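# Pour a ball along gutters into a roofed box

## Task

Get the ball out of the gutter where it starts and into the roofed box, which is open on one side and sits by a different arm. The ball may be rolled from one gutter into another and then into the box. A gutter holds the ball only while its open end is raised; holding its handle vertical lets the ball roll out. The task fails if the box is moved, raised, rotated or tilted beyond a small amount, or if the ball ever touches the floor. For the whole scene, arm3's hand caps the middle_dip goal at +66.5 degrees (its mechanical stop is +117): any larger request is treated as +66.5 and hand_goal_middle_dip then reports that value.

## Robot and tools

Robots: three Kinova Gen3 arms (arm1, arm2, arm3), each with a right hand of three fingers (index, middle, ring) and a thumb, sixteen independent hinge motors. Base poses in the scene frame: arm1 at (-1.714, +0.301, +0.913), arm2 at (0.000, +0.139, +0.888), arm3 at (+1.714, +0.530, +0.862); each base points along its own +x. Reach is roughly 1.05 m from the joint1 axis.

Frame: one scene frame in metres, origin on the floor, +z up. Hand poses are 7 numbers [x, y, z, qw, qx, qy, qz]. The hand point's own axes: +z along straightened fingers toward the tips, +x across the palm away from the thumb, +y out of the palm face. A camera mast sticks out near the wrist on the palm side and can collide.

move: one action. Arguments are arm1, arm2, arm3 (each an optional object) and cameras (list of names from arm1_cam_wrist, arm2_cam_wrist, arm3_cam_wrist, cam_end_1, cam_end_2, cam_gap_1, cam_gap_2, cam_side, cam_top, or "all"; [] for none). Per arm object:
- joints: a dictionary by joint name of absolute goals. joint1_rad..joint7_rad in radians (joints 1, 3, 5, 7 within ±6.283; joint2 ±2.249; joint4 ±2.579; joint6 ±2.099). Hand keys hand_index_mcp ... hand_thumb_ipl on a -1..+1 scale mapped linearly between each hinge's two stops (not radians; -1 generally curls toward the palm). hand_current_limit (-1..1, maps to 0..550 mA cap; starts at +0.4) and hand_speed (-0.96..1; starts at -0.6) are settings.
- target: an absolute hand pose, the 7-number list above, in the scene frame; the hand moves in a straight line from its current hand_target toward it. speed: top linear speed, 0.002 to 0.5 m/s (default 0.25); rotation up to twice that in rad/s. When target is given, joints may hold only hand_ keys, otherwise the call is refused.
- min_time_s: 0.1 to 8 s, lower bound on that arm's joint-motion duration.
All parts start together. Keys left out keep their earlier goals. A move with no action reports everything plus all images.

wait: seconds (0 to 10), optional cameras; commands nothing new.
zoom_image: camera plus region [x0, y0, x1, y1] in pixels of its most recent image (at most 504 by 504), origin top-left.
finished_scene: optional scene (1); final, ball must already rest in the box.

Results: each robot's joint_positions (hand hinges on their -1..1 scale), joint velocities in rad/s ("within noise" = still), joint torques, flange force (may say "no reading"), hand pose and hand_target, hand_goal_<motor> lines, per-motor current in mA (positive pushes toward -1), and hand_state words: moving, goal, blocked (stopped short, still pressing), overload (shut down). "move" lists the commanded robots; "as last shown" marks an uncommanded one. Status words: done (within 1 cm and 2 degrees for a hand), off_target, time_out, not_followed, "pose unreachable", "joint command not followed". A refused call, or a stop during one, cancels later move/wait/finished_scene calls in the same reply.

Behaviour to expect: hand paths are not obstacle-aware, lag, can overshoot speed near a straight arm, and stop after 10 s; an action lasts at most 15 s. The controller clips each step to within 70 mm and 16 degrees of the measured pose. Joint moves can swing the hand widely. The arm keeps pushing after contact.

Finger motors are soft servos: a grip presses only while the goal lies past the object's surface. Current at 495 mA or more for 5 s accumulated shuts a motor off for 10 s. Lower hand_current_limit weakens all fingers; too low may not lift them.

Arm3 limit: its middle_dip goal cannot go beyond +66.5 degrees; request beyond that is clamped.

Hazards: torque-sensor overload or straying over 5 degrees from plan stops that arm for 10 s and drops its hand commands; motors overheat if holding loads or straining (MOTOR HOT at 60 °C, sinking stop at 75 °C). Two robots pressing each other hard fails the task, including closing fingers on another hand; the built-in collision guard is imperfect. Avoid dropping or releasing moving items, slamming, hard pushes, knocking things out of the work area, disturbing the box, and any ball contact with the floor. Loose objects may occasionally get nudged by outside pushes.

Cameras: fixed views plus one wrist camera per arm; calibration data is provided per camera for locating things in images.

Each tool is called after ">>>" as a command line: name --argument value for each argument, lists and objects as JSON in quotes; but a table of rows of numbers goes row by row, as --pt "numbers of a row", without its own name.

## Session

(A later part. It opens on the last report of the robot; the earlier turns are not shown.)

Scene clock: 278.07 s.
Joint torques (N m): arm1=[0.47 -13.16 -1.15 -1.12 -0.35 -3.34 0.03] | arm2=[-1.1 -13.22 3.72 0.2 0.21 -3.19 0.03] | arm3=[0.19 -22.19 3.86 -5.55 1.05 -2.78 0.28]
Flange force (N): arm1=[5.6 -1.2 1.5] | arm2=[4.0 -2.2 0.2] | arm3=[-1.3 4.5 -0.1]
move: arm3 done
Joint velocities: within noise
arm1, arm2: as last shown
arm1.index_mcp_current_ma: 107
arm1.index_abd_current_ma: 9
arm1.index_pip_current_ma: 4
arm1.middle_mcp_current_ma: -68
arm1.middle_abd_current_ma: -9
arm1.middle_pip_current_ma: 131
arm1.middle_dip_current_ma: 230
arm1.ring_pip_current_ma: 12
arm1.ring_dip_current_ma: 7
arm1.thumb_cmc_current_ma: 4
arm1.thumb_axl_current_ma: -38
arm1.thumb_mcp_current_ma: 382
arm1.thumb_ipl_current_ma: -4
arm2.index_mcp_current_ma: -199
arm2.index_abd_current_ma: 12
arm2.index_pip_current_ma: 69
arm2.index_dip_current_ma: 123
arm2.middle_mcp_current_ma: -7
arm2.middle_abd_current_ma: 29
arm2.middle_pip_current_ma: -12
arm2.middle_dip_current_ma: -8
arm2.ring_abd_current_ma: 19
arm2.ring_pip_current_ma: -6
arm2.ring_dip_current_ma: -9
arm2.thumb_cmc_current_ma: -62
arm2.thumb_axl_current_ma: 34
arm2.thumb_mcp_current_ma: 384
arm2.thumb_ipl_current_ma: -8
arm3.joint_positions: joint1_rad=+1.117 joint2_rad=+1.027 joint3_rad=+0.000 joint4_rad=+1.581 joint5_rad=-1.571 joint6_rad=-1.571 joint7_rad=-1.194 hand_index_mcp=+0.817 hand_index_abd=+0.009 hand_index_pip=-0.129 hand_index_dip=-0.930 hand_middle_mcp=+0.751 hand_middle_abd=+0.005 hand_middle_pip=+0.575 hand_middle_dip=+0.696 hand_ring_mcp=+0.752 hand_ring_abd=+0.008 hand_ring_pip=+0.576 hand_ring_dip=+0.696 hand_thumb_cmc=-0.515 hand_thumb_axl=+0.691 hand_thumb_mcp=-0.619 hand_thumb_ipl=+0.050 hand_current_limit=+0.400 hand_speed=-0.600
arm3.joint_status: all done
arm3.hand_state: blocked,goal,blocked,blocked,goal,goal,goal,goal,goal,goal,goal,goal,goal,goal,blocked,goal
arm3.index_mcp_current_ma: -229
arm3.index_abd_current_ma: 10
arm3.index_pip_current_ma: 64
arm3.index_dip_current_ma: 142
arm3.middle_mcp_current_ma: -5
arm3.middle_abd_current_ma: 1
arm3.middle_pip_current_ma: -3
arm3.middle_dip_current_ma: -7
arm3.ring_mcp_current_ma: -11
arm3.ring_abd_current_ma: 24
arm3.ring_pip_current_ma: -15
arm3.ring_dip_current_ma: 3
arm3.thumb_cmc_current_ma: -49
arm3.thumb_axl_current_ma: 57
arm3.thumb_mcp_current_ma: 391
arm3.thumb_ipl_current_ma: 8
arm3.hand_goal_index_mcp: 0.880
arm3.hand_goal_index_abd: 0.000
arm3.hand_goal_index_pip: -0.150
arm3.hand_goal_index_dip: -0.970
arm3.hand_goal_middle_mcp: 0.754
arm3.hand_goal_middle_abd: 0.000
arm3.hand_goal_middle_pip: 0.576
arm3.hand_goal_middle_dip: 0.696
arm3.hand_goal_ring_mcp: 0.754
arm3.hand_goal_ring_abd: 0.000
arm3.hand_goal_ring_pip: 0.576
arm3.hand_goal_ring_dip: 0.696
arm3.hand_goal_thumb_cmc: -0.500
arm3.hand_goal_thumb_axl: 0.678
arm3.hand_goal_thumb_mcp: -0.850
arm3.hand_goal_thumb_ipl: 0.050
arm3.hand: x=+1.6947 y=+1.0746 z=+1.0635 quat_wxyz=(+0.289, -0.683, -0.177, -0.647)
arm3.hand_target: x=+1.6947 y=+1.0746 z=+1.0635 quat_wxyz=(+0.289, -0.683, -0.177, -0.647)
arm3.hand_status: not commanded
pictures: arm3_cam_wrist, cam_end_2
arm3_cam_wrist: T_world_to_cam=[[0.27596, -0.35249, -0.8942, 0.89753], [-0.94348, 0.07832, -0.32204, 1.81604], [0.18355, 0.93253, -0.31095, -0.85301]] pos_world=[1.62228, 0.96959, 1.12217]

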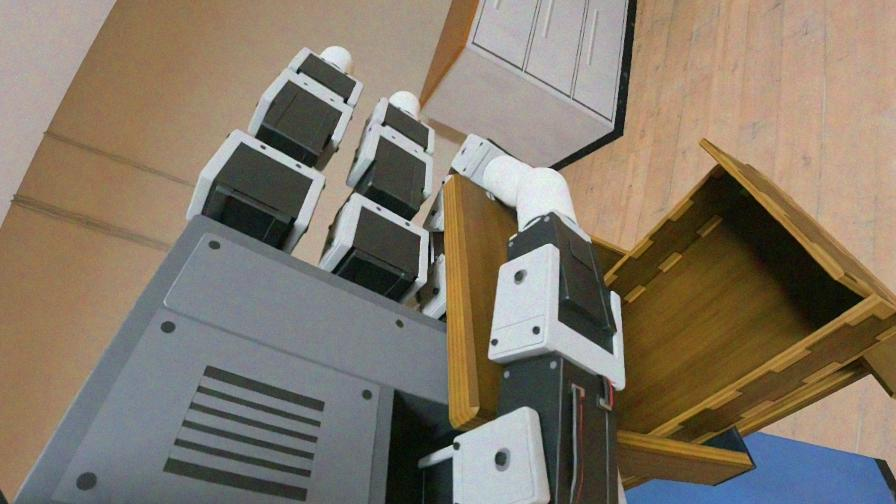

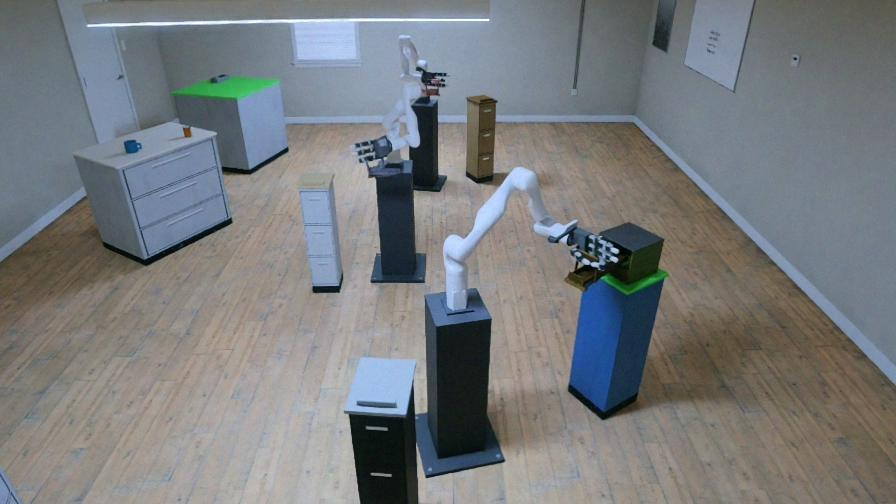

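>>> move --arm3 '{"joints": {"joint2_rad": 0.9373, "joint4_rad": 1.9112, "joint7_rad": -1.4697}, "min_time_s": 2.5}' --cameras '["cam_end_2", "arm3_cam_wrist"]'

>>> zoom_image --camera "cam_end_2" --region '[560, 205, 670, 295]'

>>> move --arm3 '{"joints": {"joint1_rad": 0.8, "joint2_rad": 0.673, "joint4_rad": 2.284, "joint7_rad": -1.841}, "min_time_s": 3}' --cameras '["cam_end_2", "cam_top", "cam_side", "arm3_cam_wrist"]'

>>> zoom_image --camera "cam_end_2" --region '[560, 205, 670, 295]'

Scene clock: 281.13 s.
Joint torques (N m): arm1=[0.49 -13.13 -1.13 -1.19 -0.26 -3.36 0.03] | arm2=[-1.1 -13.21 3.7 0.19 0.16 -3.2 0.06] | arm3=[0.16 -19.21 3.75 -3.54 0.32 -3.18 0.25]
Flange force (N): arm1=[5.8 -1.4 1.8] | arm2=[4.0 -2.1 0.4] | arm3=[-1.4 4.0 0.2]
move: arm3 done
Joint velocities: within noise
arm1, arm2: as last shown
arm1.index_mcp_current_ma: 104
arm1.index_abd_current_ma: 8
arm1.index_dip_current_ma: 0
arm1.middle_mcp_current_ma: -67
arm1.middle_abd_current_ma: -12
arm1.middle_pip_current_ma: 127
arm1.middle_dip_current_ma: 226
arm1.ring_mcp_current_ma: -1
arm1.ring_abd_current_ma: 0
arm1.ring_pip_current_ma: 7
arm1.ring_dip_current_ma: 5
arm1.thumb_cmc_current_ma: -3
arm1.thumb_axl_current_ma: -33
arm1.thumb_mcp_current_ma: 390
arm1.thumb_ipl_current_ma: -7
arm2.index_abd_current_ma: 20
arm2.index_pip_current_ma: 70
arm2.index_dip_current_ma: 125
arm2.middle_mcp_current_ma: -15
arm2.middle_abd_current_ma: 30
arm2.middle_pip_current_ma: 5
arm2.ring_mcp_current_ma: -21
arm2.ring_abd_current_ma: 14
arm2.ring_pip_current_ma: 0
arm2.ring_dip_current_ma: -3
arm2.thumb_cmc_current_ma: -65
arm2.thumb_axl_current_ma: 39
arm2.thumb_mcp_current_ma: 376
arm2.thumb_ipl_current_ma: -2
arm3.joint_positions: joint1_rad=+1.117 joint2_rad=+0.937 joint3_rad=+0.000 joint4_rad=+1.911 joint5_rad=-1.571 joint6_rad=-1.571 joint7_rad=-1.470 hand_index_mcp=+0.817 hand_index_abd=+0.009 hand_index_pip=-0.129 hand_index_dip=-0.930 hand_middle_mcp=+0.751 hand_middle_abd=+0.005 hand_middle_pip=+0.575 hand_middle_dip=+0.696 hand_ring_mcp=+0.752 hand_ring_abd=+0.008 hand_ring_pip=+0.576 hand_ring_dip=+0.696 hand_thumb_cmc=-0.515 hand_thumb_axl=+0.691 hand_thumb_mcp=-0.619 hand_thumb_ipl=+0.050 hand_current_limit=+0.400 hand_speed=-0.600
arm3.joint_status: all done
arm3.hand_state: blocked,goal,blocked,blocked,goal,goal,goal,goal,goal,goal,goal,goal,goal,goal,blocked,goal
arm3.index_mcp_current_ma: -234
arm3.index_abd_current_ma: 9
arm3.index_pip_current_ma: 64
arm3.index_dip_current_ma: 140
arm3.middle_mcp_current_ma: -2
arm3.middle_abd_current_ma: 1
arm3.middle_pip_current_ma: -8
arm3.middle_dip_current_ma: -7
arm3.ring_mcp_current_ma: -9
arm3.ring_abd_current_ma: 17
arm3.ring_pip_current_ma: -11
arm3.ring_dip_current_ma: 5
arm3.thumb_cmc_current_ma: -54
arm3.thumb_axl_current_ma: 57
arm3.thumb_mcp_current_ma: 391
arm3.thumb_ipl_current_ma: 7
arm3.hand_goal_index_mcp: 0.880
arm3.hand_goal_index_abd: 0.000
arm3.hand_goal_index_pip: -0.150
arm3.hand_goal_index_dip: -0.970
arm3.hand_goal_middle_mcp: 0.754
arm3.hand_goal_middle_abd: 0.000
arm3.hand_goal_middle_pip: 0.576
arm3.hand_goal_middle_dip: 0.696
arm3.hand_goal_ring_mcp: 0.754
arm3.hand_goal_ring_abd: 0.000
arm3.hand_goal_ring_pip: 0.576
arm3.hand_goal_ring_dip: 0.696
arm3.hand_goal_thumb_cmc: -0.500
arm3.hand_goal_thumb_axl: 0.678
arm3.hand_goal_thumb_mcp: -0.850
arm3.hand_goal_thumb_ipl: 0.050
arm3.hand: x=+1.7502 y=+1.0053 z=+1.0609 quat_wxyz=(+0.300, -0.686, -0.165, -0.642)
arm3.hand_target: x=+1.7502 y=+1.0053 z=+1.0609 quat_wxyz=(+0.300, -0.686, -0.165, -0.642)
arm3.hand_status: not commanded
pictures: arm3_cam_wrist, cam_end_2
arm3_cam_wrist: T_world_to_cam=[[0.25646, -0.32786, -0.90925, 0.88081], [-0.95023, 0.08663, -0.29925, 1.85228], [0.17688, 0.94075, -0.28932, -0.81893]] pos_world=[1.67906, 0.89872, 1.11825]

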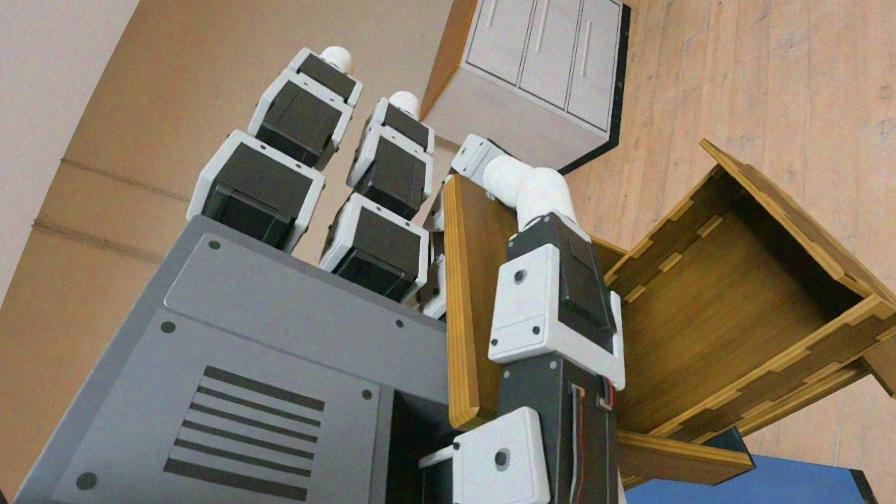

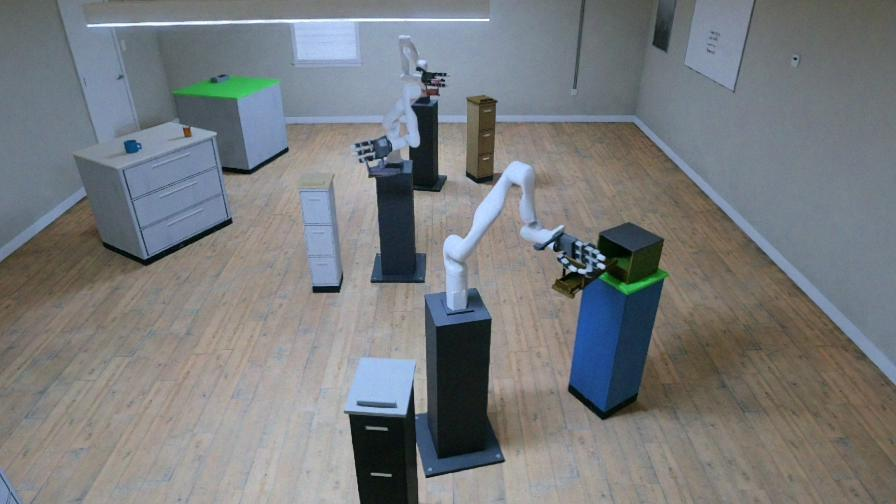

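Scaled by 4.582.

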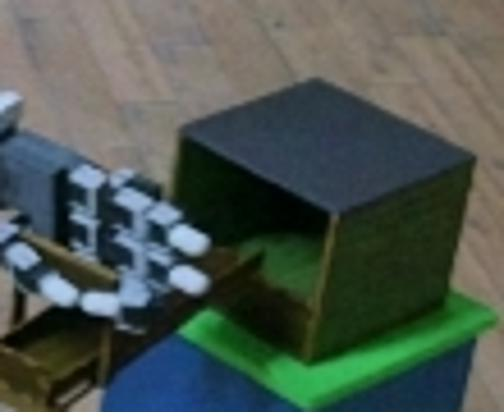

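Scene clock: 284.50 s.
Joint torques (N m): arm1=[0.54 -13.08 -1.11 -1.09 -0.24 -3.33 0.04] | arm2=[-1.04 -13.17 3.71 0.23 0.2 -3.21 0.01] | arm3=[0.15 -14.61 2.98 -2.76 0.03 -3.22 0.23]
Flange force (N): arm1=[5.8 -1.0 2.0] | arm2=[4.1 -2.5 0.2] | arm3=[-1.4 5.0 0.5]
move: arm3 done
Joint velocities: within noise
arm1, arm2: as last shown
arm1.index_mcp_current_ma: 115
arm1.index_abd_current_ma: 10
arm1.index_pip_current_ma: 13
arm1.index_dip_current_ma: 7
arm1.middle_abd_current_ma: -13
arm1.middle_pip_current_ma: 126
arm1.middle_dip_current_ma: 225
arm1.ring_mcp_current_ma: -2
arm1.ring_dip_current_ma: 4
arm1.thumb_cmc_current_ma: 2
arm1.thumb_axl_current_ma: -37
arm1.thumb_mcp_current_ma: 387
arm1.thumb_ipl_current_ma: -6
arm2.index_mcp_current_ma: -195
arm2.index_abd_current_ma: 13
arm2.index_pip_current_ma: 73
arm2.index_dip_current_ma: 116
arm2.middle_mcp_current_ma: -9
arm2.middle_abd_current_ma: 21
arm2.middle_pip_current_ma: -3
arm2.middle_dip_current_ma: -2
arm2.ring_mcp_current_ma: -17
arm2.ring_abd_current_ma: 4
arm2.ring_pip_current_ma: -1
arm2.ring_dip_current_ma: -2
arm2.thumb_cmc_current_ma: -59
arm2.thumb_axl_current_ma: 34
arm2.thumb_mcp_current_ma: 394
arm2.thumb_ipl_current_ma: -5
arm3.joint_positions: joint1_rad=+0.800 joint2_rad=+0.673 joint3_rad=+0.000 joint4_rad=+2.284 joint5_rad=-1.571 joint6_rad=-1.571 joint7_rad=-1.841 hand_index_mcp=+0.817 hand_index_abd=+0.009 hand_index_pip=-0.129 hand_index_dip=-0.930 hand_middle_mcp=+0.751 hand_middle_abd=+0.005 hand_middle_pip=+0.575 hand_middle_dip=+0.696 hand_ring_mcp=+0.751 hand_ring_abd=+0.008 hand_ring_pip=+0.576 hand_ring_dip=+0.696 hand_thumb_cmc=-0.515 hand_thumb_axl=+0.691 hand_thumb_mcp=-0.619 hand_thumb_ipl=+0.050 hand_current_limit=+0.400 hand_speed=-0.600
arm3.joint_status: all done
arm3.hand_state: blocked,goal,blocked,blocked,goal,goal,goal,goal,goal,goal,goal,goal,goal,goal,blocked,goal
arm3.index_mcp_current_ma: -233
arm3.index_abd_current_ma: 8
arm3.index_pip_current_ma: 77
arm3.index_dip_current_ma: 137
arm3.middle_mcp_current_ma: 0
arm3.middle_abd_current_ma: -3
arm3.middle_pip_current_ma: -6
arm3.middle_dip_current_ma: -4
arm3.ring_mcp_current_ma: -15
arm3.ring_abd_current_ma: 30
arm3.ring_pip_current_ma: -11
arm3.ring_dip_current_ma: 9
arm3.thumb_cmc_current_ma: -52
arm3.thumb_axl_current_ma: 59
arm3.thumb_mcp_current_ma: 394
arm3.thumb_ipl_current_ma: 3
arm3.hand_goal_index_mcp: 0.880
arm3.hand_goal_index_abd: 0.000
arm3.hand_goal_index_pip: -0.150
arm3.hand_goal_index_dip: -0.970
arm3.hand_goal_middle_mcp: 0.754
arm3.hand_goal_middle_abd: 0.000
arm3.hand_goal_middle_pip: 0.576
arm3.hand_goal_middle_dip: 0.696
arm3.hand_goal_ring_mcp: 0.754
arm3.hand_goal_ring_abd: 0.000
arm3.hand_goal_ring_pip: 0.576
arm3.hand_goal_ring_dip: 0.696
arm3.hand_goal_thumb_cmc: -0.500
arm3.hand_goal_thumb_axl: 0.678
arm3.hand_goal_thumb_mcp: -0.850
arm3.hand_goal_thumb_ipl: 0.050
arm3.hand: x=+1.6812 y=+0.9389 z=+1.1131 quat_wxyz=(+0.472, -0.680, -0.184, -0.530)
arm3.hand_target: x=+1.6812 y=+0.9389 z=+1.1132 quat_wxyz=(+0.472, -0.680, -0.184, -0.530)
arm3.hand_status: not commanded
pictures: arm3_cam_wrist, cam_end_2, cam_side, cam_top
arm3_cam_wrist: T_world_to_cam=[[0.13924, -0.09272, -0.98591, 0.98594], [-0.97543, -0.18449, -0.12041, 1.90596], [-0.17073, 0.97845, -0.11613, -0.37298]] pos_world=[1.65816, 0.80799, 1.15823]

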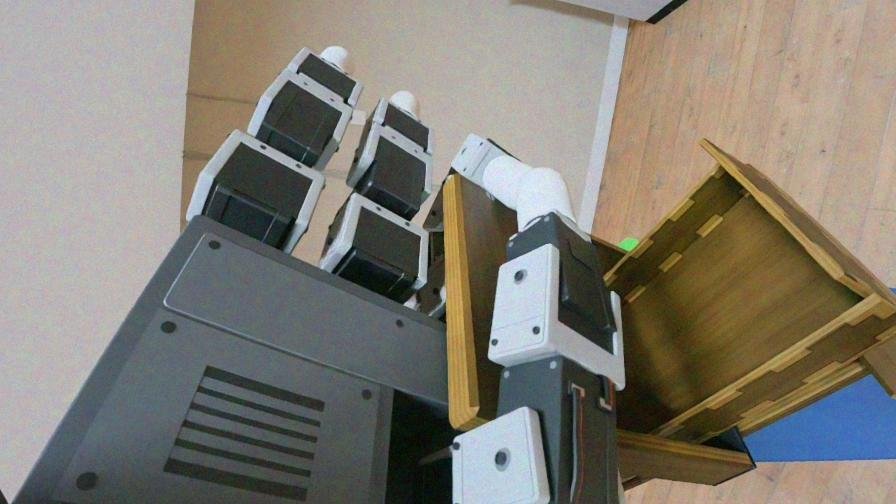

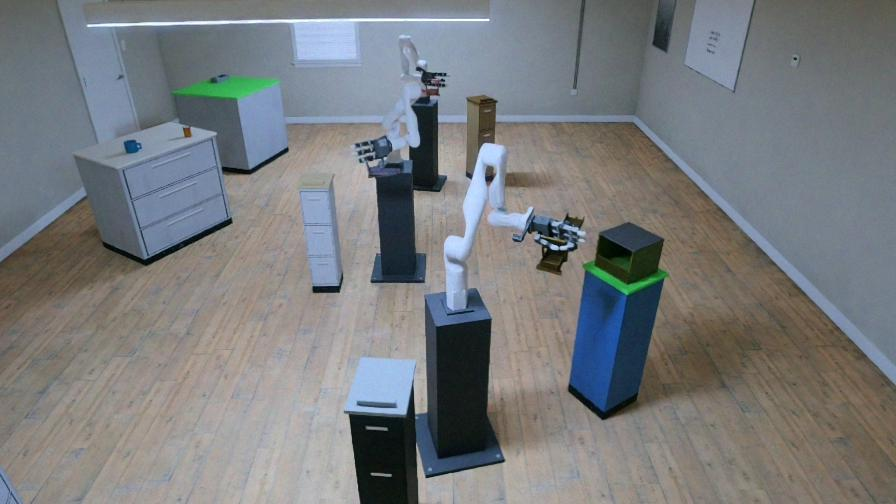

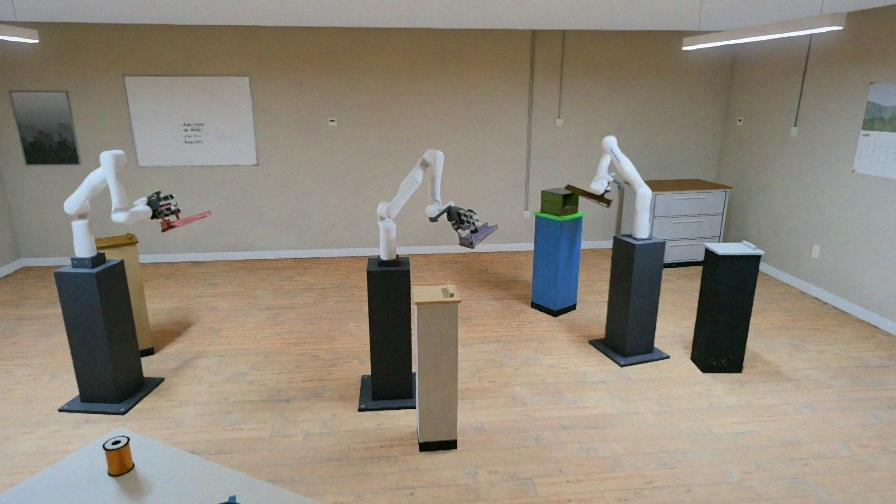

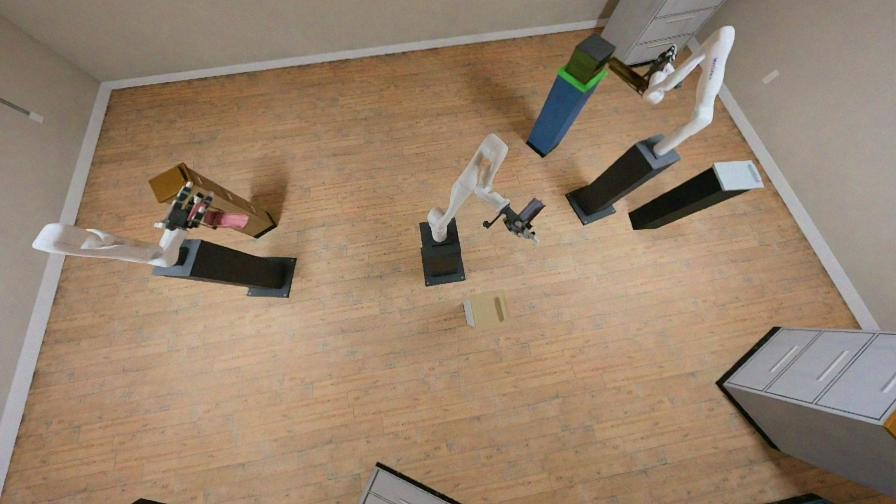

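Scaled by 4.582.

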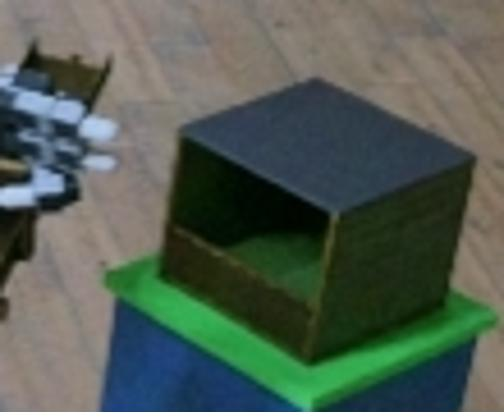

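>>> zoom_image --camera "cam_end_2" --region '[590, 215, 670, 285]'

>>> zoom_image --camera "cam_side" --region '[500, 170, 640, 330]'

>>> zoom_image --camera "cam_end_2" --region '[480, 200, 780, 440]'

>>> zoom_image --camera "cam_top" --region '[480, 20, 720, 220]'

Scaled by 6.300.

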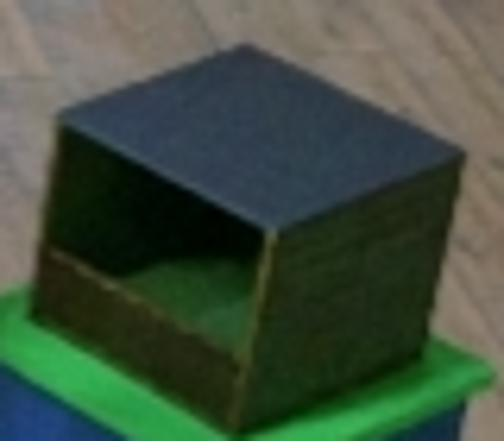

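Scaled by 3.150.

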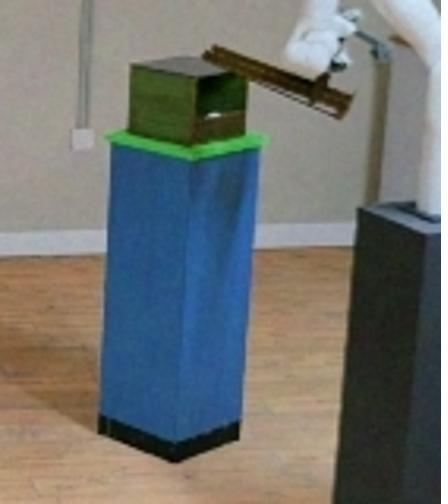

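Scaled by 1.680.

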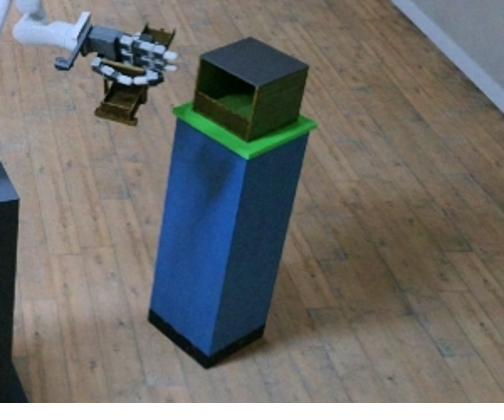

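Scaled by 2.100.

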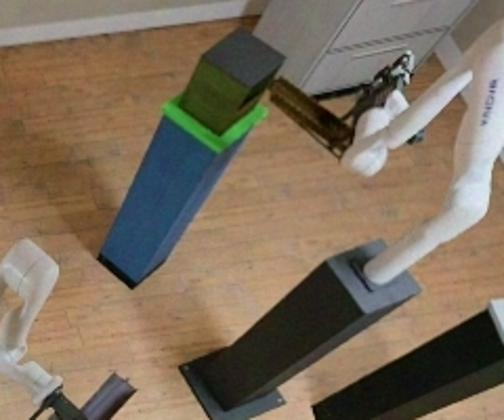

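>>> zoom_image --camera "cam_side" --region '[535, 180, 590, 225]'

Scaled by 9.164.

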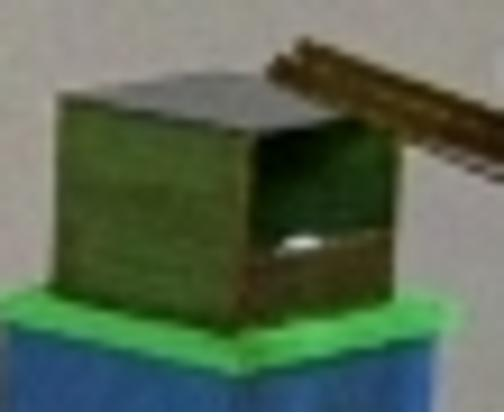

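>>> finished_scene

The scene is finished: the task was done.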